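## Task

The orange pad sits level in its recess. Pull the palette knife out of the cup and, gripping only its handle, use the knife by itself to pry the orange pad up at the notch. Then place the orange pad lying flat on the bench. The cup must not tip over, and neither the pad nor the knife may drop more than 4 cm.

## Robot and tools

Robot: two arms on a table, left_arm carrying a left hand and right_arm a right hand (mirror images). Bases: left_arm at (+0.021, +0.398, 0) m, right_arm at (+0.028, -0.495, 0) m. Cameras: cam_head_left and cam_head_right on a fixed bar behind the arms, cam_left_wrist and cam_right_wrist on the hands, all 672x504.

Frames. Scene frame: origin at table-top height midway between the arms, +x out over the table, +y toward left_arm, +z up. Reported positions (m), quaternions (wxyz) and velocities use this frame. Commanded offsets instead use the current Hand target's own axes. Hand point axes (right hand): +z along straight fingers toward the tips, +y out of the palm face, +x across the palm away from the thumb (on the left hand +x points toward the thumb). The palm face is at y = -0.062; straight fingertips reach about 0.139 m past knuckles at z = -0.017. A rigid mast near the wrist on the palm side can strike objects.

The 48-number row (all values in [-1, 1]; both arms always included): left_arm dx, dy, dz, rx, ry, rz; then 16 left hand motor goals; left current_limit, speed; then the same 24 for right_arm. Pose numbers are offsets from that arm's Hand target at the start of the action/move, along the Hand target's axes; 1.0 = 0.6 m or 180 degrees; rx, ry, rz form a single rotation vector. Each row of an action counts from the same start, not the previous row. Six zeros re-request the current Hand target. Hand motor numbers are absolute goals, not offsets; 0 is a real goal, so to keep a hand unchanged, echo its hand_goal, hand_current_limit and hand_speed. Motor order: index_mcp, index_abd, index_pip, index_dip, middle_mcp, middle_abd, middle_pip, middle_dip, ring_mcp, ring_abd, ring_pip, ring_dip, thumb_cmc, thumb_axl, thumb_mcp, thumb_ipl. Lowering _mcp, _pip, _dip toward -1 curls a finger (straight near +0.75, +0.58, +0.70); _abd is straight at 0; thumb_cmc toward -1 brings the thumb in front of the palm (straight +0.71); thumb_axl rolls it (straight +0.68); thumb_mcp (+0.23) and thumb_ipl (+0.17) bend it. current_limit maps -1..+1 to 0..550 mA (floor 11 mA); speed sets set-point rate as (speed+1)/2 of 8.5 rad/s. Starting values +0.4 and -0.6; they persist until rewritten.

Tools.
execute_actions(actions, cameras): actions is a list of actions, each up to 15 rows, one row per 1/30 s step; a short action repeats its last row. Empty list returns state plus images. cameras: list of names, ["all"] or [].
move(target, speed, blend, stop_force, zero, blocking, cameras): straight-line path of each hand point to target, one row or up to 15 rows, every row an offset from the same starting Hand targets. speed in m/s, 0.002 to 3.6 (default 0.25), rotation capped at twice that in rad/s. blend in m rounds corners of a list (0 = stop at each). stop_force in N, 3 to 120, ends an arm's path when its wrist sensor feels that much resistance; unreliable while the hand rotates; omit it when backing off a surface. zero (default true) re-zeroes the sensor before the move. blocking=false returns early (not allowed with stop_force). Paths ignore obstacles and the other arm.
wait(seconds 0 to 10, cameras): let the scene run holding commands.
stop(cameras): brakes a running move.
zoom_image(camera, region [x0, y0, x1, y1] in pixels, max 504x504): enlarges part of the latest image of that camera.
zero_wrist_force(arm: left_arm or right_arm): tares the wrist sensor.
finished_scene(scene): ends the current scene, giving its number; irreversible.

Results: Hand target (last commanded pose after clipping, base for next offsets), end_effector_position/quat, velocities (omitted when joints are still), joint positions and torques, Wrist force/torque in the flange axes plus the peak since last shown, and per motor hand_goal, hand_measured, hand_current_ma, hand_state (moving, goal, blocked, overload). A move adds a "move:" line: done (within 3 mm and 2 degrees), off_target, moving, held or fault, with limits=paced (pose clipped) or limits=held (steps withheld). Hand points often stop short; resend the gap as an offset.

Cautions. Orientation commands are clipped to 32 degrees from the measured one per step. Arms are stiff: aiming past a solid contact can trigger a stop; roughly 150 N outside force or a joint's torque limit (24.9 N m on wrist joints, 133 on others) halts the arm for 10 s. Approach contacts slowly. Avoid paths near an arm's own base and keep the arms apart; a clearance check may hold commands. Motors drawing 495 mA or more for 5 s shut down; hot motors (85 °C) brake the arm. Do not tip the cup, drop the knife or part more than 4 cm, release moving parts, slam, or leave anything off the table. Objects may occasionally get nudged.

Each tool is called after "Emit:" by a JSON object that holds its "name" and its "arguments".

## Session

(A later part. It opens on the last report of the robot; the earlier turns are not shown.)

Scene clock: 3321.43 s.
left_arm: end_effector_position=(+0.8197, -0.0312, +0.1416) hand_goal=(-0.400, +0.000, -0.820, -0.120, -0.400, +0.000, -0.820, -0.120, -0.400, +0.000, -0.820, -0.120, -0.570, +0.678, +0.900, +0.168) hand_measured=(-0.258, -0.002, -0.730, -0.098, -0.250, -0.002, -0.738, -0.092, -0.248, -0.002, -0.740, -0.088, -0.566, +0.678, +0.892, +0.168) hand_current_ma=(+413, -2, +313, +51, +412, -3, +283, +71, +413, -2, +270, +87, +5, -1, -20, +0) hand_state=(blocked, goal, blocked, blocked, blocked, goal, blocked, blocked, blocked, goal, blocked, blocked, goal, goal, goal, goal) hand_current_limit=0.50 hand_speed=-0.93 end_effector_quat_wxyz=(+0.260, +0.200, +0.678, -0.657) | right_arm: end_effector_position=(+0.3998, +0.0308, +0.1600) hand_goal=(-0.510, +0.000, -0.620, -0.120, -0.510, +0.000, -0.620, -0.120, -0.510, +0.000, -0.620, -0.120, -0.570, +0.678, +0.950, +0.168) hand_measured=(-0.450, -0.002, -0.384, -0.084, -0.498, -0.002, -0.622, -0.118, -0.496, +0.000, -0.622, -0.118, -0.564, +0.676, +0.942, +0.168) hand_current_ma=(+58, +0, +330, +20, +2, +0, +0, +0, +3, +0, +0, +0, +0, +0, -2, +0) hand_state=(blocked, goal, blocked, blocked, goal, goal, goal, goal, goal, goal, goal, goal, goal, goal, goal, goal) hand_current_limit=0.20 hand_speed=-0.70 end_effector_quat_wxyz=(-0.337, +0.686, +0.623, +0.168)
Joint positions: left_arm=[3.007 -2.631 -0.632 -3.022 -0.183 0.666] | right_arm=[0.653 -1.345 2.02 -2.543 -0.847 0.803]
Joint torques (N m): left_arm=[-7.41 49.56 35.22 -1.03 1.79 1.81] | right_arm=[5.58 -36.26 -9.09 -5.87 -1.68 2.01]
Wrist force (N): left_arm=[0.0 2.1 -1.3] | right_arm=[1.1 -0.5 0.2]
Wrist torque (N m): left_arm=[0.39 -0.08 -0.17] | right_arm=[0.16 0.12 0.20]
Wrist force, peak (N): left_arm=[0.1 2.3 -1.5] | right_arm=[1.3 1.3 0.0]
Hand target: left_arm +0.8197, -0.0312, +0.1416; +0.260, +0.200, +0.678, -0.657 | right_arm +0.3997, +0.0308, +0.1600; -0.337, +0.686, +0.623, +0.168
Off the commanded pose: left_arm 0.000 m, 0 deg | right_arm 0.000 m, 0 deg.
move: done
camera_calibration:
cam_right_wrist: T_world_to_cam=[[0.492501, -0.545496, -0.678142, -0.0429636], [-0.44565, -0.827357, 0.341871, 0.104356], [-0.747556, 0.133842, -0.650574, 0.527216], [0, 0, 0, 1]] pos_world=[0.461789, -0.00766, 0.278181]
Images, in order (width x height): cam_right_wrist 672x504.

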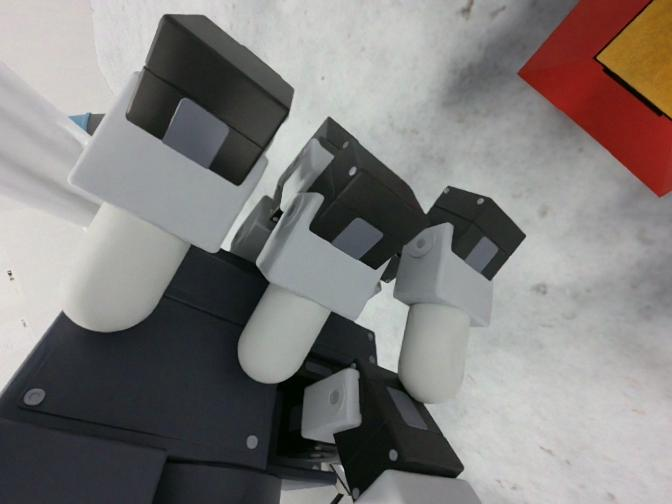

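Emit:
{"name": "move", "arguments": {"target": [0,0,0,0,0,0,-0.4,0,-0.82,-0.12,-0.4,0,-0.82,-0.12,-0.4,0,-0.82,-0.12,-0.571,0.677,0.9,0.1676,0.5,-0.93,-0.075,-0.102,-0.2415,0.0075,-0.3553,-0.537,-0.51,0,-0.62,-0.12,-0.51,0,-0.62,-0.12,-0.51,0,-0.62,-0.12,-0.571,0.677,0.95,0.1676,0.2,-0.7], "speed": 0.3, "cameras": ["cam_right_wrist","cam_head_left"]}}

Emit:
{"name": "move", "arguments": {"target": [[0,0,0,0,0,0,-0.4,0,-0.82,-0.12,-0.4,0,-0.82,-0.12,-0.4,0,-0.82,-0.12,-0.571,0.677,0.9,0.1676,0.5,-0.93,0.0795,0.0275,0.2395,0,0,0,-0.51,0,-0.62,-0.12,-0.51,0,-0.62,-0.12,-0.51,0,-0.62,-0.12,-0.571,0.677,0.95,0.1676,0.2,-0.7],[0,0,0,0,0,0,-0.4,0,-0.82,-0.12,-0.4,0,-0.82,-0.12,-0.4,0,-0.82,-0.12,-0.571,0.677,0.9,0.1676,0.5,-0.93,0.0762,0.0275,0.3467,0,0,0,-0.51,0,-0.62,-0.12,-0.51,0,-0.62,-0.12,-0.51,0,-0.62,-0.12,-0.571,0.677,0.95,0.1676,0.2,-0.7]], "speed": 0.12, "blend": [0.02,0], "cameras": ["cam_right_wrist","cam_head_left"]}}

Scene clock: 3515.67 s.
left_arm: end_effector_position=(+0.8197, -0.0312, +0.1416) hand_goal=(-0.400, +0.000, -0.820, -0.120, -0.400, +0.000, -0.820, -0.120, -0.400, +0.000, -0.820, -0.120, -0.570, +0.678, +0.900, +0.168) hand_measured=(-0.258, -0.002, -0.730, -0.098, -0.250, -0.002, -0.738, -0.092, -0.248, -0.002, -0.740, -0.088, -0.566, +0.678, +0.892, +0.168) hand_current_ma=(+413, -2, +313, +51, +412, -3, +283, +71, +412, -2, +270, +87, +5, -1, -20, +0) hand_state=(blocked, goal, blocked, blocked, blocked, goal, blocked, blocked, blocked, goal, blocked, blocked, goal, goal, goal, goal) hand_current_limit=0.50 hand_speed=-0.93 end_effector_quat_wxyz=(+0.260, +0.200, +0.678, -0.657) | right_arm: end_effector_position=(+0.3603, -0.1001, +0.2500) hand_goal=(-0.510, +0.000, -0.620, -0.120, -0.510, +0.000, -0.620, -0.120, -0.510, +0.000, -0.620, -0.120, -0.570, +0.678, +0.950, +0.168) hand_measured=(-0.450, -0.002, -0.384, -0.084, -0.498, -0.002, -0.622, -0.118, -0.496, +0.000, -0.622, -0.118, -0.564, +0.676, +0.942, +0.168) hand_current_ma=(+58, +0, +330, +20, +2, +0, +0, +0, +3, +0, +0, +0, +0, +0, -2, +0) hand_state=(blocked, goal, blocked, blocked, goal, goal, goal, goal, goal, goal, goal, goal, goal, goal, goal, goal) hand_current_limit=0.20 hand_speed=-0.70 end_effector_quat_wxyz=(+0.225, -0.001, +0.974, +0.000)
Joint positions: left_arm=[3.007 -2.631 -0.632 -3.022 -0.183 0.666] | right_arm=[0.668 -1.8 2.24 -2.392 -1.823 -1.013]
Joint torques (N m): left_arm=[-7.09 49.29 35.42 -0.86 1.61 1.68] | right_arm=[-5.42 -18.79 -12.47 -5.95 2.43 -2.04]
Wrist force (N): left_arm=[0.1 1.8 -1.2] | right_arm=[-1.1 0.0 0.0]
Wrist torque (N m): left_arm=[0.35 -0.10 -0.16] | right_arm=[0.20 -0.04 -0.18]
Wrist force, peak (N): left_arm=[-0.1 2.4 -1.2] | right_arm=[1.3 -0.5 0.4]
Hand target: left_arm +0.8197, -0.0312, +0.1416; +0.260, +0.200, +0.678, -0.657 | right_arm +0.3603, -0.1000, +0.2500; +0.225, -0.001, +0.974, +0.000
Off the commanded pose: left_arm 0.000 m, 0 deg | right_arm 0.000 m, 0 deg.
move: done
camera_calibration:
cam_right_wrist: T_world_to_cam=[[0.696073, 0.647526, 0.31015, -0.234892], [0.1056, -0.519617, 0.847849, -0.346503], [0.710163, -0.557413, -0.430069, -0.075681], [0, 0, 0, 1]] pos_world=[0.253838, -0.0701356, 0.334086]
Images, in order (width x height): cam_head_left 672x504, cam_right_wrist 672x504.

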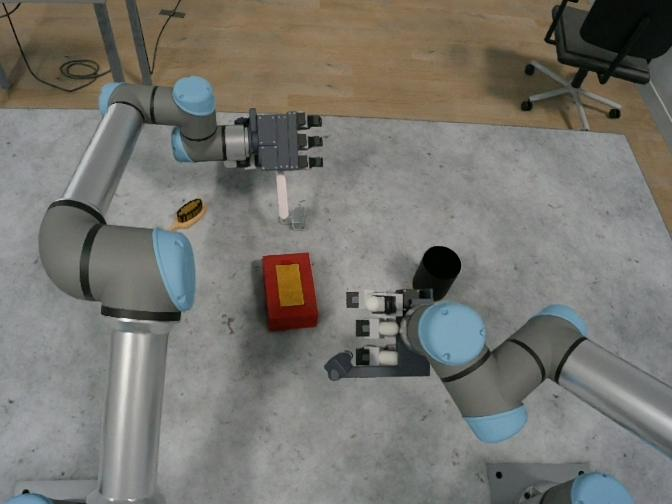

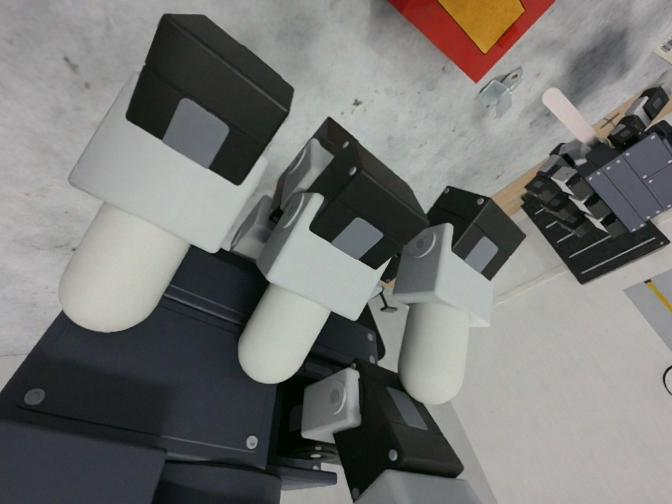

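Scene clock: 3517.93 s.
left_arm: end_effector_position=(+0.8197, -0.0312, +0.1416) hand_goal=(-0.400, +0.000, -0.820, -0.120, -0.400, +0.000, -0.820, -0.120, -0.400, +0.000, -0.820, -0.120, -0.570, +0.678, +0.900, +0.168) hand_measured=(-0.258, -0.002, -0.730, -0.098, -0.250, -0.002, -0.738, -0.092, -0.248, -0.002, -0.740, -0.088, -0.566, +0.678, +0.892, +0.168) hand_current_ma=(+413, -2, +313, +51, +412, -3, +283, +71, +413, -2, +270, +87, +5, -1, -20, +0) hand_state=(blocked, goal, blocked, blocked, blocked, goal, blocked, blocked, blocked, goal, blocked, blocked, goal, goal, goal, goal) hand_current_limit=0.50 hand_speed=-0.93 end_effector_quat_wxyz=(+0.260, +0.200, +0.678, -0.657) | right_arm: end_effector_position=(+0.4072, -0.0842, +0.0508) hand_goal=(-0.510, +0.000, -0.620, -0.120, -0.510, +0.000, -0.620, -0.120, -0.510, +0.000, -0.620, -0.120, -0.570, +0.678, +0.950, +0.168) hand_measured=(-0.448, -0.002, -0.384, -0.084, -0.498, -0.002, -0.622, -0.118, -0.562, +0.000, -0.560, -0.112, -0.566, +0.678, +0.942, +0.168) hand_current_ma=(+60, +0, +330, +20, +2, +0, +0, +0, -45, +0, +50, +1, +0, +0, -2, +0) hand_state=(blocked, goal, blocked, blocked, goal, goal, goal, goal, blocked, goal, blocked, goal, goal, goal, goal, goal) hand_current_limit=0.20 hand_speed=-0.70 end_effector_quat_wxyz=(+0.226, +0.000, +0.974, +0.000)
Joint positions: left_arm=[3.007 -2.631 -0.632 -3.022 -0.183 0.666] | right_arm=[0.634 -1.243 2.379 -3.096 -1.813 -1.044]
Joint torques (N m): left_arm=[-7.25 49.23 35.32 -0.93 1.59 1.68] | right_arm=[0.22 -24.34 -11.38 -2.74 -0.08 0.24]
Wrist force (N): left_arm=[-0.2 2.2 -1.2] | right_arm=[-9.3 3.0 -10.2]
Wrist torque (N m): left_arm=[0.38 -0.04 -0.20] | right_arm=[0.77 0.53 -0.53]
Wrist force, peak (N): left_arm=[-0.2 2.2 -1.6] | right_arm=[-24.4 -39.7 -102.1]
Hand target: left_arm +0.8197, -0.0312, +0.1416; +0.260, +0.200, +0.678, -0.657 | right_arm +0.4072, -0.0842, +0.0508; +0.226, +0.000, +0.974, +0.000 (not the last commanded pose)
Off the commanded pose: left_arm 0.000 m, 0 deg | right_arm 0.008 m, 0 deg.
FORCE FAULT: contact force on the right arm reached its limit, and that arm stopped. The contact can be on any part of that arm, not only on its tool. That arm's remaining commands of this call were not run. That arm is still stopped at the end of this call. That arm stays stopped for about 10 more seconds. Until then a move that you send moves the other arm only, and its call returns only when the move has ended. Once the stop has ended, the next robot result says so. If the stop ends while you think or write, that arm runs what you send next, counted from a new Hand target: where the arm stands when the stop ends. While its stop runs, that arm, its gripper or tool too, takes no new command. Until it ends, the stop uses up actions while you think or wait. An arm that is not stopped still takes commands.
move: fault (right_arm)
camera_calibration:
cam_right_wrist: T_world_to_cam=[[0.696585, 0.646637, 0.310853, -0.216283], [0.10332, -0.519152, 0.848414, -0.173439], [0.709996, -0.558875, -0.428444, -0.186005], [0, 0, 0, 1]] pos_world=[0.300642, -0.0541381, 0.134687]
Images, in order (width x height): cam_head_left 672x504, cam_right_wrist 672x504.

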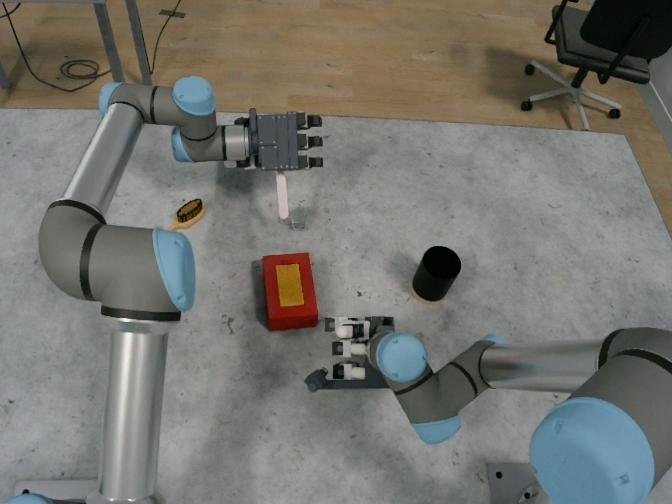

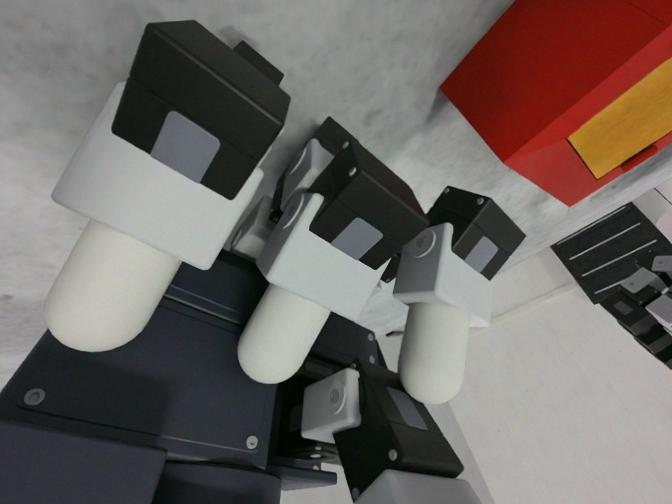

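Emit:
{"name": "zoom_image", "arguments": {"camera": "cam_right_wrist", "region": [520, 70, 672, 222]}}

Scaled by 3.316 from the camera's 672x504 image, which has a finer 960x720 frame.

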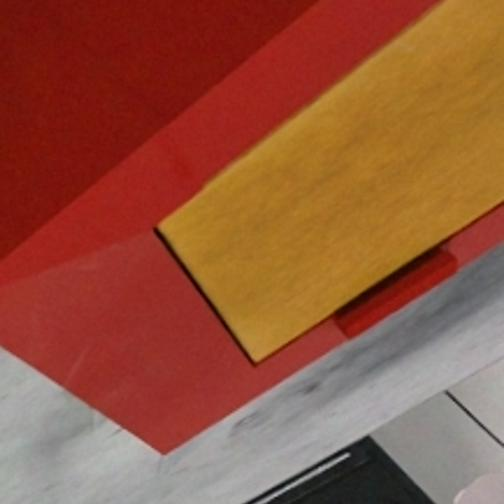

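Emit:
{"name": "zoom_image", "arguments": {"camera": "cam_right_wrist", "region": [560, 50, 672, 150]}}

Scaled by 4.500 from the camera's 672x504 image, which has a finer 960x720 frame.

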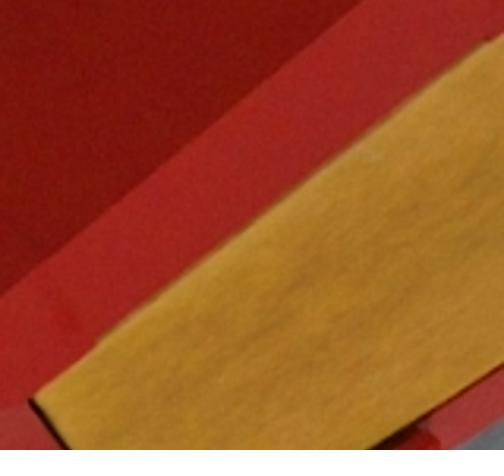

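Emit:
{"name": "zoom_image", "arguments": {"camera": "cam_right_wrist", "region": [430, 0, 672, 220]}}

Scaled by 2.083 from the camera's 672x504 image, which has a finer 960x720 frame.

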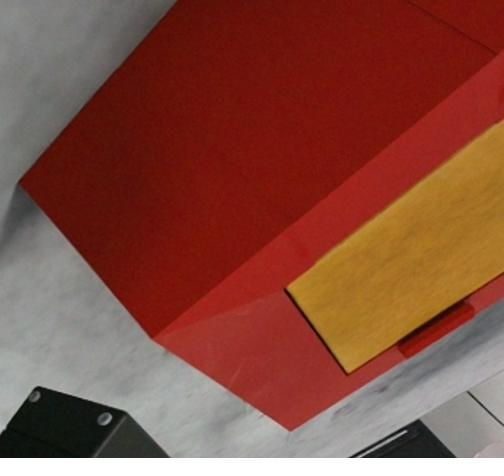

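Emit:
{"name": "move", "arguments": {"target": [-0.14,-0.3138,-0.0075,0,0,0,-0.4,0,-0.82,-0.12,-0.4,0,-0.82,-0.12,-0.4,0,-0.82,-0.12,-0.571,0.677,0.9,0.1676,0.5,-0.93,-0.1825,0,-0.3746,0,0,0,-0.51,0,-0.62,-0.12,-0.51,0,-0.62,-0.12,-0.51,0,-0.62,-0.12,-0.571,0.677,0.95,0.1676,0.2,-0.7], "speed": 0.15}}

Scene clock: 3719.07 s.
left_arm: end_effector_position=(+0.7696, -0.0312, +0.3417) hand_goal=(-0.400, +0.000, -0.820, -0.120, -0.400, +0.000, -0.820, -0.120, -0.400, +0.000, -0.820, -0.120, -0.570, +0.678, +0.900, +0.168) hand_measured=(-0.258, -0.002, -0.730, -0.098, -0.250, -0.002, -0.738, -0.092, -0.248, -0.002, -0.740, -0.088, -0.566, +0.678, +0.892, +0.168) hand_current_ma=(+413, -2, +313, +51, +412, -3, +283, +71, +412, -2, +270, +87, +5, -1, -20, +0) hand_state=(blocked, goal, blocked, blocked, blocked, goal, blocked, blocked, blocked, goal, blocked, blocked, goal, goal, goal, goal) hand_current_limit=0.50 hand_speed=-0.93 end_effector_quat_wxyz=(+0.260, +0.200, +0.678, -0.658) | right_arm: end_effector_position=(+0.4067, -0.0841, +0.3008) hand_goal=(-0.510, +0.000, -0.620, -0.120, -0.510, +0.000, -0.620, -0.120, -0.510, +0.000, -0.620, -0.120, -0.570, +0.678, +0.950, +0.168) hand_measured=(-0.448, -0.002, -0.384, -0.084, -0.498, -0.002, -0.622, -0.118, -0.506, +0.000, -0.616, -0.118, -0.566, +0.678, +0.942, +0.168) hand_current_ma=(+60, +0, +330, +20, +2, +0, +0, +0, +0, +0, +0, +0, +0, +0, -2, +0) hand_state=(blocked, goal, blocked, blocked, goal, goal, goal, goal, goal, goal, goal, goal, goal, goal, goal, goal) hand_current_limit=0.20 hand_speed=-0.70 end_effector_quat_wxyz=(+0.226, +0.000, +0.974, +0.000)
Joint positions: left_arm=[3 -2.458 -0.448 -3.377 -0.189 0.664] | right_arm=[0.635 -1.739 2.056 -2.277 -1.813 -1.043]
Joint torques (N m): left_arm=[-8.62 43.97 34.49 -1.04 2.02 1.73] | right_arm=[6.3 -22.29 -30.01 -0.08 -3.06 2.51]
Wrist force (N): left_arm=[0.0 2.2 -1.2] | right_arm=[-1.2 0.0 -0.1]
Wrist torque (N m): left_arm=[0.39 -0.08 -0.19] | right_arm=[0.20 -0.03 -0.31]
Wrist force, peak (N): left_arm=[0.5 3.4 -1.4] | right_arm=[-10.0 3.1 -10.9]
Hand target: left_arm +0.7697, -0.0312, +0.3417; +0.260, +0.200, +0.678, -0.657 | right_arm +0.4067, -0.0841, +0.3008; +0.226, +0.000, +0.974, +0.000
Off the commanded pose: left_arm 0.000 m, 0 deg | right_arm 0.000 m, 0 deg.
FORCE FAULT, CONTINUED: the right arm's stop, for the force fault that an earlier result reported, is over. The rest of the stop counts as 19 of the actions that you can send in this scene. The stop ended before this call began, so that arm ran this call's commands, counted from a new Hand target: where the arm stood when the stop ended.
move: done

Emit:
{"name": "move", "arguments": {"target": [0.2867,-0.5513,0.0022,0,0,0.3722,-0.4,0,-0.82,-0.12,-0.4,0,-0.82,-0.12,-0.4,0,-0.82,-0.12,-0.571,0.677,0.9,0.1676,0.5,-0.93,-0.0107,-0.5267,-0.0487,0,0,0,-0.51,0,-0.62,-0.12,-0.51,0,-0.62,-0.12,-0.51,0,-0.62,-0.12,-0.571,0.677,0.95,0.1676,0.2,-0.7], "speed": 0.2, "cameras": ["all"]}}

Scene clock: 3733.10 s.
left_arm: end_effector_position=(+0.4319, -0.0630, +0.4962) hand_goal=(-0.400, +0.000, -0.820, -0.120, -0.400, +0.000, -0.820, -0.120, -0.400, +0.000, -0.820, -0.120, -0.570, +0.678, +0.900, +0.168) hand_measured=(-0.258, -0.002, -0.730, -0.098, -0.250, -0.002, -0.738, -0.092, -0.248, -0.002, -0.740, -0.088, -0.566, +0.676, +0.898, +0.168) hand_current_ma=(+413, -2, +313, +51, +412, -3, +283, +71, +413, -2, +270, +87, +6, -2, -2, +0) hand_state=(blocked, goal, blocked, blocked, blocked, goal, blocked, blocked, blocked, goal, blocked, blocked, goal, goal, goal, goal) hand_current_limit=0.50 hand_speed=-0.93 end_effector_quat_wxyz=(+0.580, +0.541, +0.455, -0.405) | right_arm: end_effector_position=(+0.3998, -0.4000, +0.3301) hand_goal=(-0.510, +0.000, -0.620, -0.120, -0.510, +0.000, -0.620, -0.120, -0.510, +0.000, -0.620, -0.120, -0.570, +0.678, +0.950, +0.168) hand_measured=(-0.448, -0.002, -0.384, -0.084, -0.498, -0.002, -0.622, -0.118, -0.506, +0.000, -0.616, -0.118, -0.566, +0.678, +0.942, +0.168) hand_current_ma=(+60, +0, +330, +20, +2, +0, +0, +0, +0, +0, +0, +0, +0, +0, -2, +0) hand_state=(blocked, goal, blocked, blocked, goal, goal, goal, goal, goal, goal, goal, goal, goal, goal, goal, goal) hand_current_limit=0.20 hand_speed=-0.70 end_effector_quat_wxyz=(+0.226, +0.000, +0.974, +0.000)
Joint positions: left_arm=[2.782 -1.502 -1.615 -3.167 -0.407 1.834] | right_arm=[-0.459 -2.263 2.269 -1.979 -1.351 -2.045]
Joint torques (N m): left_arm=[-8.74 30.4 15.79 -0.54 -1.98 1.8] | right_arm=[-4.75 -1.5 -31.28 0.32 3.52 -1.98]
Wrist force (N): left_arm=[0.2 0.3 -1.2] | right_arm=[-1.2 0.4 0.1]
Wrist torque (N m): left_arm=[0.05 -0.18 -0.25] | right_arm=[0.23 -0.03 -0.17]
Wrist force, peak (N): left_arm=[-0.5 3.2 -1.4] | right_arm=[-1.1 0.8 -0.2]
Hand target: left_arm +0.4319, -0.0630, +0.4962; +0.580, +0.541, +0.455, -0.405 | right_arm +0.3998, -0.4001, +0.3301; +0.226, +0.000, +0.974, +0.000
Off the commanded pose: left_arm 0.000 m, 0 deg | right_arm 0.000 m, 0 deg.
move: done
camera_calibration:
cam_left_wrist: T_world_to_cam=[[-0.828022, -0.0891124, 0.553569, 0.0488006], [-0.456855, 0.6796, -0.573957, 0.480694], [-0.325059, -0.72815, -0.603435, 0.523972], [0, 0, 0, 1]] pos_world=[0.430337, 0.059199, 0.565066]
cam_right_wrist: T_world_to_cam=[[0.696585, 0.646637, 0.310853, -0.0937414], [0.10332, -0.519152, 0.848414, -0.573584], [0.709996, -0.558875, -0.428444, -0.237579], [0, 0, 0, 1]] pos_world=[0.293242, -0.369938, 0.413987]

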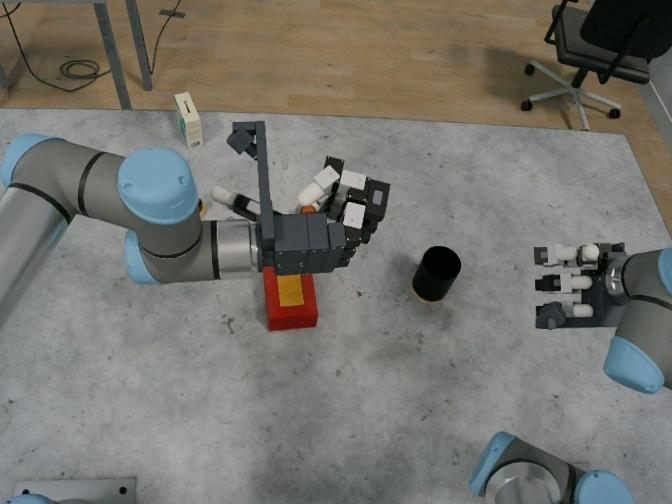

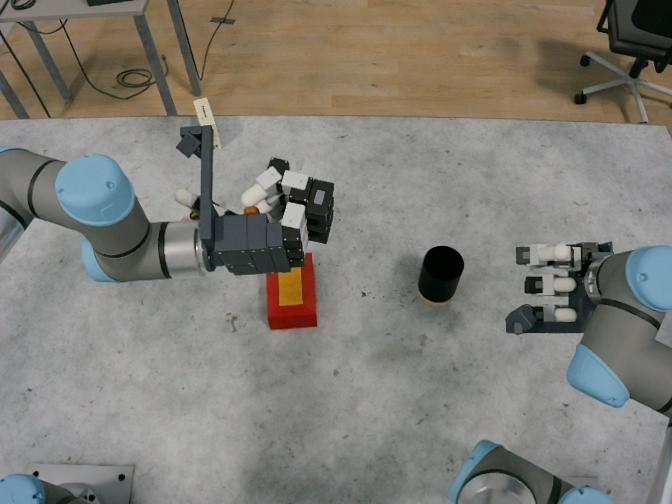

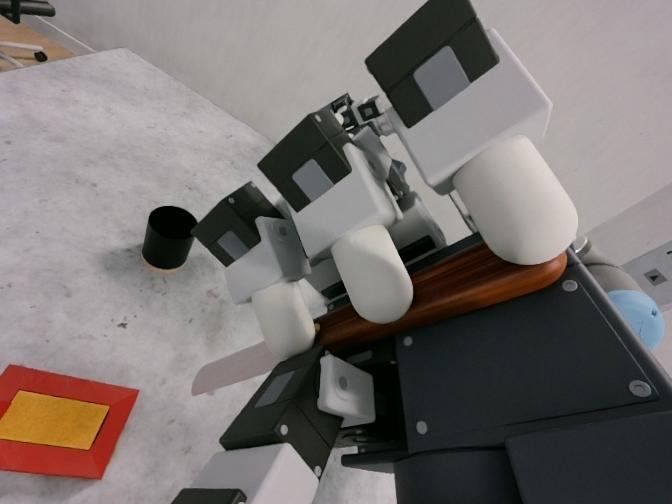

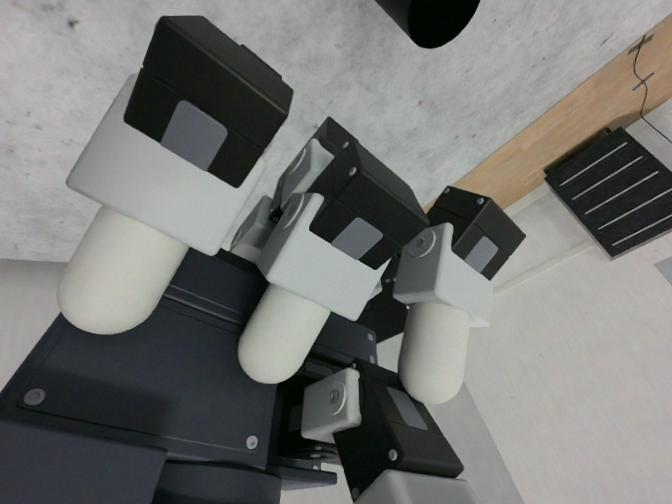

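Emit:
{"name": "move", "arguments": {"target": [0.3432,-0.0054,0.0075,0,0,0,-0.4,0,-0.82,-0.12,-0.4,0,-0.82,-0.12,-0.4,0,-0.82,-0.12,-0.571,0.677,0.9,0.1676,0.5,-0.93,0,0,0,0,0,0,-0.51,0,-0.62,-0.12,-0.51,0,-0.62,-0.12,-0.51,0,-0.62,-0.12,-0.571,0.677,0.95,0.1676,0.2,-0.7], "speed": 0.15, "cameras": ["all"]}}

Scene clock: 3752.17 s.
left_arm: end_effector_position=(+0.4823, -0.0629, +0.2966) hand_goal=(-0.400, +0.000, -0.820, -0.120, -0.400, +0.000, -0.820, -0.120, -0.400, +0.000, -0.820, -0.120, -0.570, +0.678, +0.900, +0.168) hand_measured=(-0.258, -0.002, -0.730, -0.098, -0.250, -0.002, -0.738, -0.092, -0.248, -0.002, -0.740, -0.088, -0.566, +0.676, +0.898, +0.168) hand_current_ma=(+413, -2, +313, +51, +413, -3, +283, +71, +413, -2, +270, +87, +7, -3, -2, +0) hand_state=(blocked, goal, blocked, blocked, blocked, goal, blocked, blocked, blocked, goal, blocked, blocked, goal, goal, goal, goal) hand_current_limit=0.50 hand_speed=-0.93 end_effector_quat_wxyz=(+0.580, +0.541, +0.455, -0.405) | right_arm: end_effector_position=(+0.3998, -0.4001, +0.3301) hand_goal=(-0.510, +0.000, -0.620, -0.120, -0.510, +0.000, -0.620, -0.120, -0.510, +0.000, -0.620, -0.120, -0.570, +0.678, +0.950, +0.168) hand_measured=(-0.448, -0.002, -0.384, -0.084, -0.498, -0.002, -0.622, -0.118, -0.506, +0.000, -0.616, -0.118, -0.566, +0.678, +0.942, +0.168) hand_current_ma=(+60, +0, +330, +20, +2, +0, +0, +0, +0, +0, +0, +0, +0, +0, -2, +0) hand_state=(blocked, goal, blocked, blocked, goal, goal, goal, goal, goal, goal, goal, goal, goal, goal, goal, goal) hand_current_limit=0.20 hand_speed=-0.70 end_effector_quat_wxyz=(+0.226, +0.000, +0.974, +0.000)
Joint positions: left_arm=[2.821 -1.715 -1.923 -2.646 -0.368 1.834] | right_arm=[-0.46 -2.263 2.269 -1.979 -1.351 -2.045]
Joint torques (N m): left_arm=[7.4 14.67 8.4 2.53 1.6 -0.95] | right_arm=[-5.33 -2.07 -30.78 0.16 3.33 -2.27]
Wrist force (N): left_arm=[0.4 0.3 -1.0] | right_arm=[-1.1 0.2 0.3]
Wrist torque (N m): left_arm=[0.04 -0.22 -0.10] | right_arm=[0.20 -0.04 -0.18]
Wrist force, peak (N): left_arm=[1.4 0.1 -0.9] | right_arm=[-1.4 0.0 0.4]
Hand target: left_arm +0.4823, -0.0629, +0.2965; +0.580, +0.541, +0.455, -0.405 | right_arm +0.3998, -0.4001, +0.3301; +0.226, +0.000, +0.974, +0.000
Off the commanded pose: left_arm 0.000 m, 0 deg | right_arm 0.000 m, 0 deg.
move: done
camera_calibration:
cam_left_wrist: T_world_to_cam=[[-0.828067, -0.0892132, 0.553486, 0.201147], [-0.456851, 0.679609, -0.57395, 0.389027], [-0.32495, -0.72813, -0.603518, 0.419898], [0, 0, 0, 1]] pos_world=[0.480737, 0.0592989, 0.365367]
cam_right_wrist: T_world_to_cam=[[0.696585, 0.646637, 0.310853, -0.0937414], [0.10332, -0.519152, 0.848414, -0.573584], [0.709996, -0.558875, -0.428444, -0.237579], [0, 0, 0, 1]] pos_world=[0.293242, -0.369938, 0.413987]

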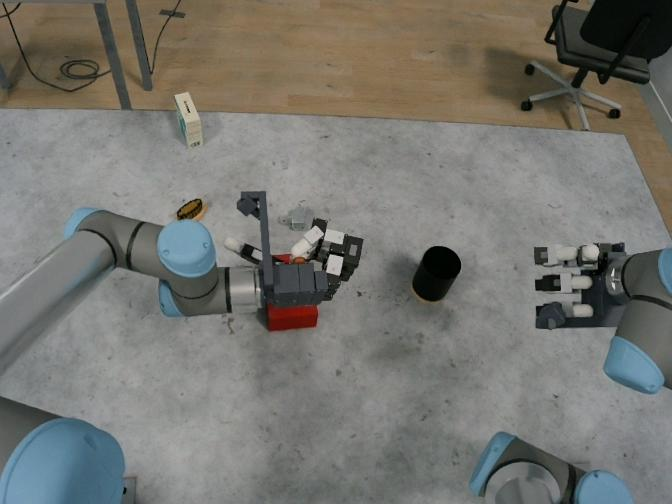

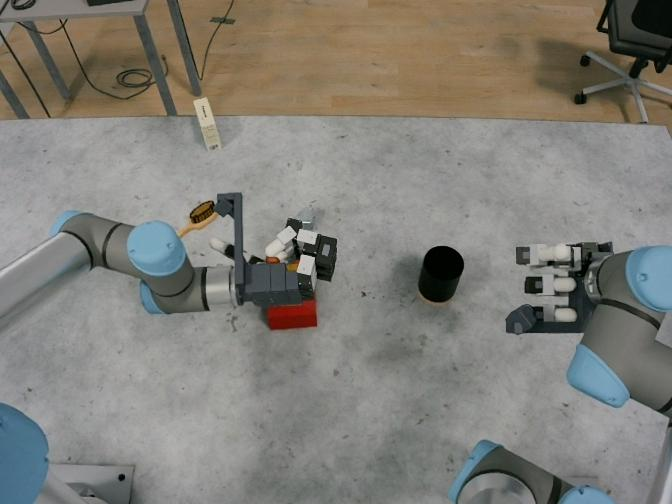

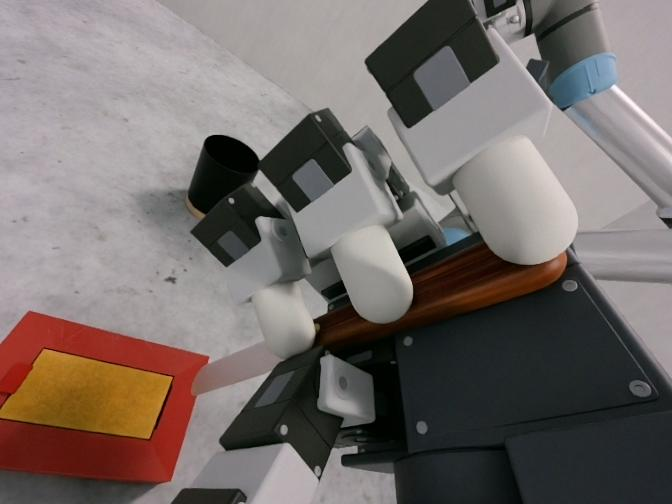

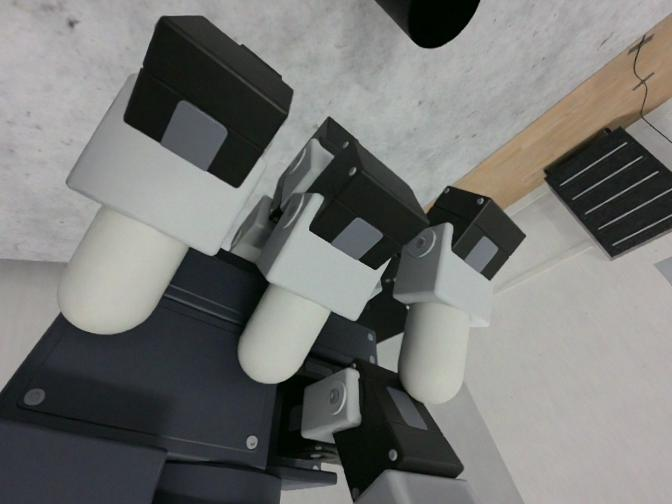

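Emit:
{"name": "zoom_image", "arguments": {"camera": "cam_left_wrist", "region": [120, 340, 230, 460]}}

Scaled by 4.200 from the camera's 672x504 image, which has a finer 960x720 frame.

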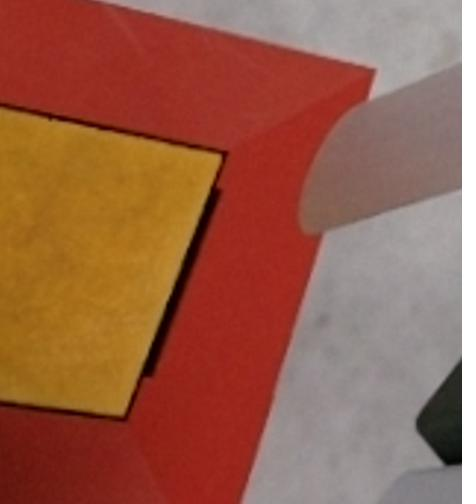

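Emit:
{"name": "zoom_image", "arguments": {"camera": "cam_left_wrist", "region": [145, 375, 185, 440]}}

Scaled by 7.754 from the camera's 672x504 image, which has a finer 960x720 frame.

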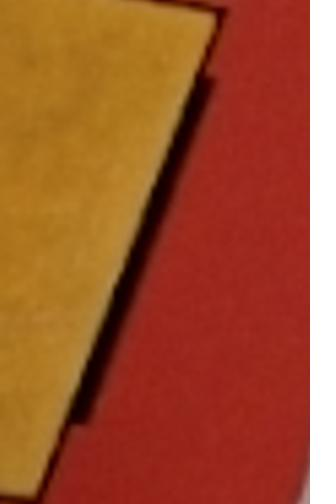

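Emit:
{"name": "zoom_image", "arguments": {"camera": "cam_left_wrist", "region": [186, 335, 246, 400]}}

Emit:
{"name": "zoom_image", "arguments": {"camera": "cam_left_wrist", "region": [230, 320, 290, 385]}}

Scaled by 7.754 from the camera's 672x504 image, which has a finer 960x720 frame.

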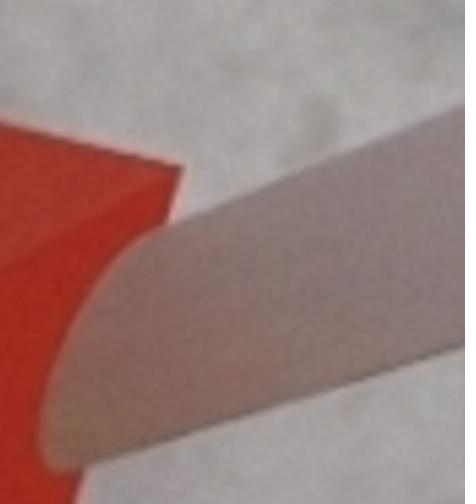

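Scaled by 7.754 from the camera's 672x504 image, which has a finer 960x720 frame.

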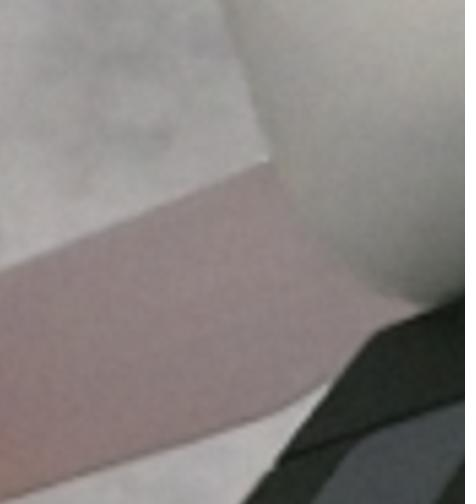

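Emit:
{"name": "move", "arguments": {"target": [0.1427,0.0367,-0.0043,0,0,-0.0833,-0.4,0,-0.82,-0.12,-0.4,0,-0.82,-0.12,-0.4,0,-0.82,-0.12,-0.571,0.677,0.9,0.1676,0.5,-0.93,0,0,0,0,0,0,-0.51,0,-0.62,-0.12,-0.51,0,-0.62,-0.12,-0.51,0,-0.62,-0.12,-0.571,0.677,0.95,0.1676,0.2,-0.7], "speed": 0.08, "cameras": ["cam_left_wrist"]}}

Emit:
{"name": "zoom_image", "arguments": {"camera": "cam_left_wrist", "region": [140, 340, 240, 460]}}

Scene clock: 3951.20 s.
left_arm: end_effector_position=(+0.5254, -0.0564, +0.2196) hand_goal=(-0.400, +0.000, -0.820, -0.120, -0.400, +0.000, -0.820, -0.120, -0.400, +0.000, -0.820, -0.120, -0.570, +0.678, +0.900, +0.168) hand_measured=(-0.258, -0.002, -0.730, -0.098, -0.250, -0.002, -0.738, -0.092, -0.248, -0.002, -0.740, -0.088, -0.566, +0.676, +0.898, +0.168) hand_current_ma=(+413, -2, +313, +51, +413, -3, +283, +71, +413, -2, +270, +87, +7, -3, -2, +0) hand_state=(blocked, goal, blocked, blocked, blocked, goal, blocked, blocked, blocked, goal, blocked, blocked, goal, goal, goal, goal) hand_current_limit=0.50 hand_speed=-0.93 end_effector_quat_wxyz=(+0.522, +0.477, +0.522, -0.477) | right_arm: end_effector_position=(+0.3998, -0.4001, +0.3301) hand_goal=(-0.510, +0.000, -0.620, -0.120, -0.510, +0.000, -0.620, -0.120, -0.510, +0.000, -0.620, -0.120, -0.570, +0.678, +0.950, +0.168) hand_measured=(-0.448, -0.002, -0.384, -0.084, -0.498, -0.002, -0.622, -0.118, -0.506, +0.000, -0.616, -0.118, -0.566, +0.678, +0.942, +0.168) hand_current_ma=(+60, +0, +330, +20, +2, +0, +0, +0, +0, +0, +0, +0, +0, +0, -2, +0) hand_state=(blocked, goal, blocked, blocked, goal, goal, goal, goal, goal, goal, goal, goal, goal, goal, goal, goal) hand_current_limit=0.20 hand_speed=-0.70 end_effector_quat_wxyz=(+0.226, +0.000, +0.974, +0.000)
Joint positions: left_arm=[2.864 -1.865 -1.894 -2.525 -0.325 1.573] | right_arm=[-0.46 -2.263 2.269 -1.979 -1.351 -2.045]
Joint torques (N m): left_arm=[9.86 19.17 30.5 2.72 2.06 -1.01] | right_arm=[-6.26 -1.29 -27.33 0.13 3.31 -2.12]
Wrist force (N): left_arm=[0.4 0.7 -1.1] | right_arm=[-1.1 0.3 0.3]
Wrist torque (N m): left_arm=[0.13 -0.21 -0.10] | right_arm=[0.21 -0.04 -0.17]
Wrist force, peak (N): left_arm=[0.5 1.0 -1.3] | right_arm=[-1.4 0.6 0.0]
Hand target: left_arm +0.5254, -0.0564, +0.2195; +0.522, +0.477, +0.522, -0.477 | right_arm +0.3998, -0.4001, +0.3301; +0.226, +0.000, +0.974, +0.000
Off the commanded pose: left_arm 0.000 m, 0 deg | right_arm 0.000 m, 0 deg.
move: done
camera_calibration:
cam_left_wrist: T_world_to_cam=[[-0.657251, -0.0738172, 0.750048, 0.147932], [-0.591377, 0.667456, -0.452522, 0.403427], [-0.46722, -0.740982, -0.48234, 0.439573], [0, 0, 0, 1]] pos_world=[0.541183, 0.0673663, 0.283627]
Images, in order (width x height): cam_left_wrist 672x504.

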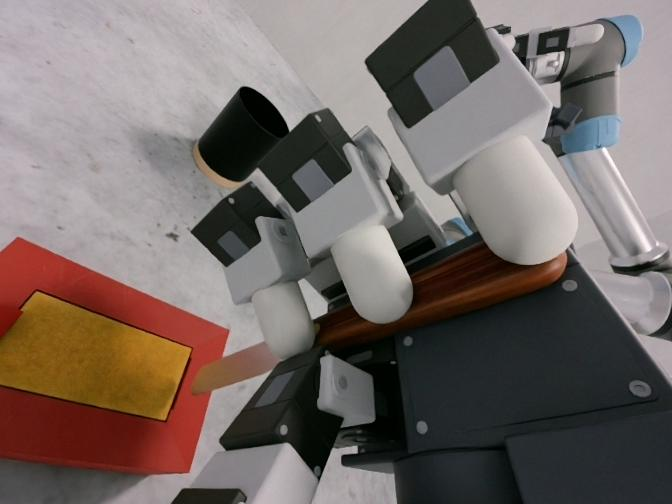

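Scaled by 4.200 from the camera's 672x504 image, which has a finer 960x720 frame.

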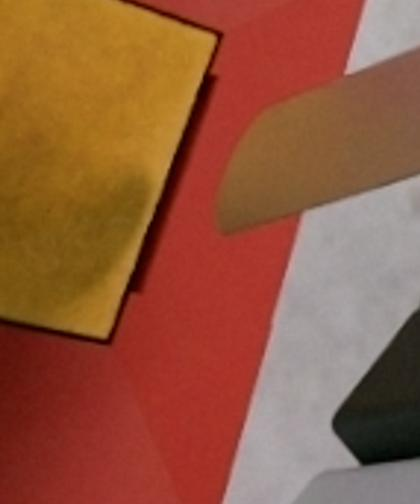

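Emit:
{"name": "move", "arguments": {"target": [0.0083,0.0023,0,0,0,0,-0.4,0,-0.82,-0.12,-0.4,0,-0.82,-0.12,-0.4,0,-0.82,-0.12,-0.571,0.677,0.9,0.1676,0.5,-0.93,0,0,0,0,0,0,-0.51,0,-0.62,-0.12,-0.51,0,-0.62,-0.12,-0.51,0,-0.62,-0.12,-0.571,0.677,0.95,0.1676,0.2,-0.7], "speed": 0.03}}

Emit:
{"name": "move", "arguments": {"target": [0.02,0,0,0,0,0,-0.4,0,-0.82,-0.12,-0.4,0,-0.82,-0.12,-0.4,0,-0.82,-0.12,-0.571,0.677,0.9,0.1676,0.5,-0.93,0,0,0,0,0,0,-0.51,0,-0.62,-0.12,-0.51,0,-0.62,-0.12,-0.51,0,-0.62,-0.12,-0.571,0.677,0.95,0.1676,0.2,-0.7], "speed": 0.004, "stop_force": 3, "cameras": ["cam_left_wrist"]}}

Emit:
{"name": "zoom_image", "arguments": {"camera": "cam_left_wrist", "region": [140, 340, 240, 460]}}

Scene clock: 3988.30 s.
left_arm: end_effector_position=(+0.5267, -0.0563, +0.2146) hand_goal=(-0.400, +0.000, -0.820, -0.120, -0.400, +0.000, -0.820, -0.120, -0.400, +0.000, -0.820, -0.120, -0.570, +0.678, +0.900, +0.168) hand_measured=(-0.258, -0.002, -0.730, -0.098, -0.250, -0.002, -0.738, -0.092, -0.248, -0.002, -0.740, -0.088, -0.566, +0.676, +0.898, +0.168) hand_current_ma=(+413, -2, +313, +51, +413, -3, +283, +71, +412, -2, +270, +87, +7, -3, -2, +0) hand_state=(blocked, goal, blocked, blocked, blocked, goal, blocked, blocked, blocked, goal, blocked, blocked, goal, goal, goal, goal) hand_current_limit=0.50 hand_speed=-0.93 end_effector_quat_wxyz=(+0.522, +0.477, +0.522, -0.477) | right_arm: end_effector_position=(+0.3998, -0.4001, +0.3301) hand_goal=(-0.510, +0.000, -0.620, -0.120, -0.510, +0.000, -0.620, -0.120, -0.510, +0.000, -0.620, -0.120, -0.570, +0.678, +0.950, +0.168) hand_measured=(-0.448, -0.002, -0.384, -0.084, -0.498, -0.002, -0.622, -0.118, -0.506, +0.000, -0.616, -0.118, -0.566, +0.678, +0.942, +0.168) hand_current_ma=(+60, +0, +330, +20, +2, +0, +0, +0, +0, +0, +0, +0, +0, +0, -2, +0) hand_state=(blocked, goal, blocked, blocked, goal, goal, goal, goal, goal, goal, goal, goal, goal, goal, goal, goal) hand_current_limit=0.20 hand_speed=-0.70 end_effector_quat_wxyz=(+0.226, +0.000, +0.974, +0.000)
Joint positions: left_arm=[2.865 -1.875 -1.896 -2.513 -0.324 1.573] | right_arm=[-0.46 -2.263 2.269 -1.979 -1.351 -2.045]
Joint torques (N m): left_arm=[9.67 20.02 7.05 2.65 1.94 0.55] | right_arm=[-5.41 -0.85 -26.77 0.19 3.09 -2.13]
Wrist force (N): left_arm=[0.4 0.8 -1.0] | right_arm=[-1.3 0.1 0.1]
Wrist torque (N m): left_arm=[0.14 -0.20 -0.10] | right_arm=[0.21 -0.01 -0.19]
Wrist force, peak (N): left_arm=[0.5 0.7 -1.2] | right_arm=[-1.4 0.1 0.2]
Hand target: left_arm +0.5267, -0.0563, +0.2146; +0.522, +0.477, +0.522, -0.477 | right_arm +0.3998, -0.4001, +0.3301; +0.226, +0.000, +0.974, +0.000
Off the commanded pose: left_arm 0.000 m, 0 deg | right_arm 0.000 m, 0 deg.
move: done

Scene clock: 3990.53 s.
left_arm: end_effector_position=(+0.5267, -0.0563, +0.2082) hand_goal=(-0.400, +0.000, -0.820, -0.120, -0.400, +0.000, -0.820, -0.120, -0.400, +0.000, -0.820, -0.120, -0.570, +0.678, +0.900, +0.168) hand_measured=(-0.258, -0.002, -0.730, -0.098, -0.250, -0.002, -0.738, -0.092, -0.248, -0.002, -0.740, -0.088, -0.566, +0.676, +0.898, +0.168) hand_current_ma=(+413, -2, +313, +51, +413, -3, +283, +71, +412, -2, +270, +87, +7, -3, -2, +0) hand_state=(blocked, goal, blocked, blocked, blocked, goal, blocked, blocked, blocked, goal, blocked, blocked, goal, goal, goal, goal) hand_current_limit=0.50 hand_speed=-0.93 end_effector_quat_wxyz=(+0.522, +0.477, +0.522, -0.477) | right_arm: end_effector_position=(+0.3998, -0.4001, +0.3301) hand_goal=(-0.510, +0.000, -0.620, -0.120, -0.510, +0.000, -0.620, -0.120, -0.510, +0.000, -0.620, -0.120, -0.570, +0.678, +0.950, +0.168) hand_measured=(-0.448, -0.002, -0.384, -0.084, -0.498, -0.002, -0.622, -0.118, -0.506, +0.000, -0.616, -0.118, -0.566, +0.678, +0.942, +0.168) hand_current_ma=(+60, +0, +330, +20, +2, +0, +0, +0, +0, +0, +0, +0, +0, +0, -2, +0) hand_state=(blocked, goal, blocked, blocked, goal, goal, goal, goal, goal, goal, goal, goal, goal, goal, goal, goal) hand_current_limit=0.20 hand_speed=-0.70 end_effector_quat_wxyz=(+0.226, +0.000, +0.974, +0.000)
Joint positions: left_arm=[2.865 -1.884 -1.903 -2.497 -0.324 1.573] | right_arm=[-0.46 -2.263 2.269 -1.979 -1.351 -2.045]
Joint torques (N m): left_arm=[9.61 40.15 24.86 -1.11 1.74 -0.85] | right_arm=[-4.98 -1.76 -26.23 0.05 3.2 -2.13]
Wrist force (N): left_arm=[-4.4 0.5 -1.2] | right_arm=[-0.9 0.2 0.1]
Wrist torque (N m): left_arm=[0.12 0.12 -0.40] | right_arm=[0.22 -0.06 -0.16]
Wrist force, peak (N): left_arm=[-5.2 0.9 -1.1] | right_arm=[-1.4 0.2 0.1]
Hand target: left_arm +0.5268, -0.0563, +0.2084; +0.522, +0.477, +0.522, -0.477 (not the last commanded pose) | right_arm +0.3998, -0.4001, +0.3301; +0.226, +0.000, +0.974, +0.000
Off the commanded pose: left_arm 0.006 m, 0 deg | right_arm 0.000 m, 0 deg.
move: contact (left_arm)
camera_calibration:
cam_left_wrist: T_world_to_cam=[[-0.657058, -0.0738561, 0.750213, 0.157189], [-0.591512, 0.667449, -0.452355, 0.399103], [-0.46732, -0.740983, -0.48224, 0.434879], [0, 0, 0, 1]] pos_world=[0.542584, 0.0674663, 0.272327]
Images, in order (width x height): cam_left_wrist 672x504.

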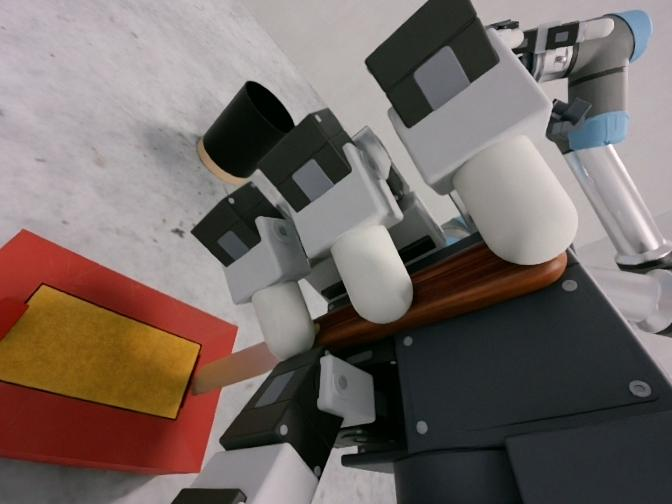

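Scaled by 4.200 from the camera's 672x504 image, which has a finer 960x720 frame.

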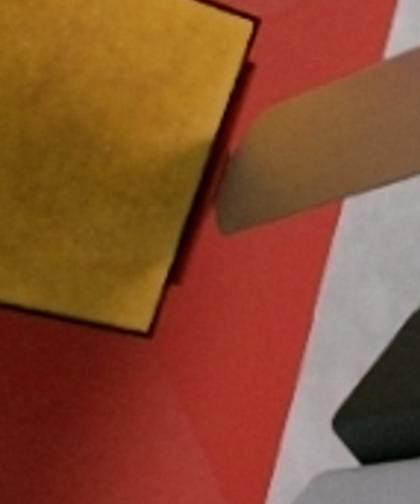

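Emit:
{"name": "move", "arguments": {"target": [0.00167,0.00667,0,0,0,0,-0.4,0,-0.82,-0.12,-0.4,0,-0.82,-0.12,-0.4,0,-0.82,-0.12,-0.571,0.677,0.9,0.1676,0.5,-0.93,0,0,0,0,0,0,-0.51,0,-0.62,-0.12,-0.51,0,-0.62,-0.12,-0.51,0,-0.62,-0.12,-0.571,0.677,0.95,0.1676,0.2,-0.7], "speed": 0.002, "stop_force": 5, "cameras": ["cam_left_wrist"]}}

Emit:
{"name": "zoom_image", "arguments": {"camera": "cam_left_wrist", "region": [140, 340, 240, 460]}}

Scene clock: 4012.40 s.
left_arm: end_effector_position=(+0.5307, -0.0559, +0.2074) hand_goal=(-0.400, +0.000, -0.820, -0.120, -0.400, +0.000, -0.820, -0.120, -0.400, +0.000, -0.820, -0.120, -0.570, +0.678, +0.900, +0.168) hand_measured=(-0.258, -0.002, -0.730, -0.098, -0.250, -0.002, -0.738, -0.092, -0.248, -0.002, -0.740, -0.088, -0.566, +0.676, +0.898, +0.168) hand_current_ma=(+412, -2, +313, +52, +413, -3, +283, +71, +412, -2, +270, +87, +7, -3, -2, +0) hand_state=(blocked, goal, blocked, blocked, blocked, goal, blocked, blocked, blocked, goal, blocked, blocked, goal, goal, goal, goal) hand_current_limit=0.50 hand_speed=-0.93 end_effector_quat_wxyz=(+0.522, +0.477, +0.522, -0.477) | right_arm: end_effector_position=(+0.3998, -0.4001, +0.3301) hand_goal=(-0.510, +0.000, -0.620, -0.120, -0.510, +0.000, -0.620, -0.120, -0.510, +0.000, -0.620, -0.120, -0.570, +0.678, +0.950, +0.168) hand_measured=(-0.448, -0.002, -0.384, -0.084, -0.498, -0.002, -0.622, -0.118, -0.506, +0.000, -0.616, -0.118, -0.566, +0.678, +0.942, +0.168) hand_current_ma=(+60, +0, +330, +20, +2, +0, +0, +0, +0, +0, +0, +0, +0, +0, -2, +0) hand_state=(blocked, goal, blocked, blocked, goal, goal, goal, goal, goal, goal, goal, goal, goal, goal, goal, goal) hand_current_limit=0.20 hand_speed=-0.70 end_effector_quat_wxyz=(+0.226, +0.000, +0.974, +0.000)
Joint positions: left_arm=[2.868 -1.892 -1.894 -2.498 -0.321 1.573] | right_arm=[-0.46 -2.263 2.269 -1.979 -1.351 -2.045]
Joint torques (N m): left_arm=[10.1 20.12 31.74 -0.43 1.79 1.68] | right_arm=[-5.4 -1.2 -22.42 -0.11 3.14 -1.95]
Wrist force (N): left_arm=[0.2 -0.3 -1.0] | right_arm=[-1.0 0.2 0.4]
Wrist torque (N m): left_arm=[0.05 -0.18 -0.22] | right_arm=[0.19 -0.05 -0.17]
Wrist force, peak (N): left_arm=[-4.7 0.7 -1.0] | right_arm=[-1.3 0.4 0.2]
Hand target: left_arm +0.5307, -0.0559, +0.2074; +0.522, +0.477, +0.522, -0.477 | right_arm +0.3998, -0.4001, +0.3301; +0.226, +0.000, +0.974, +0.000
Off the commanded pose: left_arm 0.000 m, 0 deg | right_arm 0.000 m, 0 deg.
move: done
camera_calibration:
cam_left_wrist: T_world_to_cam=[[-0.657251, -0.0738172, 0.750048, 0.160669], [-0.591377, 0.667456, -0.452522, 0.400765], [-0.46722, -0.740982, -0.48234, 0.436582], [0, 0, 0, 1]] pos_world=[0.546583, 0.0678663, 0.271427]
Images, in order (width x height): cam_left_wrist 672x504.

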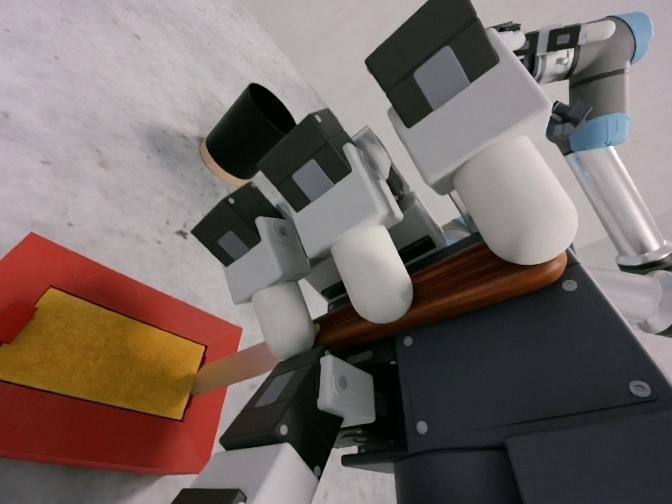

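Scaled by 4.200 from the camera's 672x504 image, which has a finer 960x720 frame.

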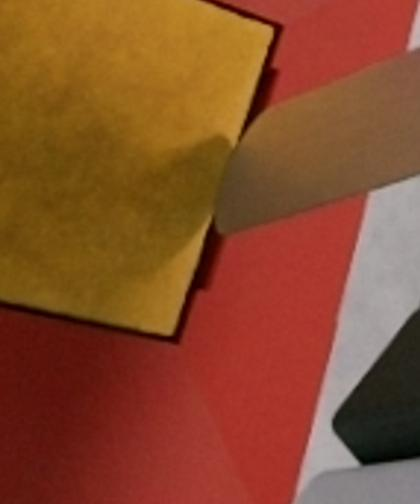

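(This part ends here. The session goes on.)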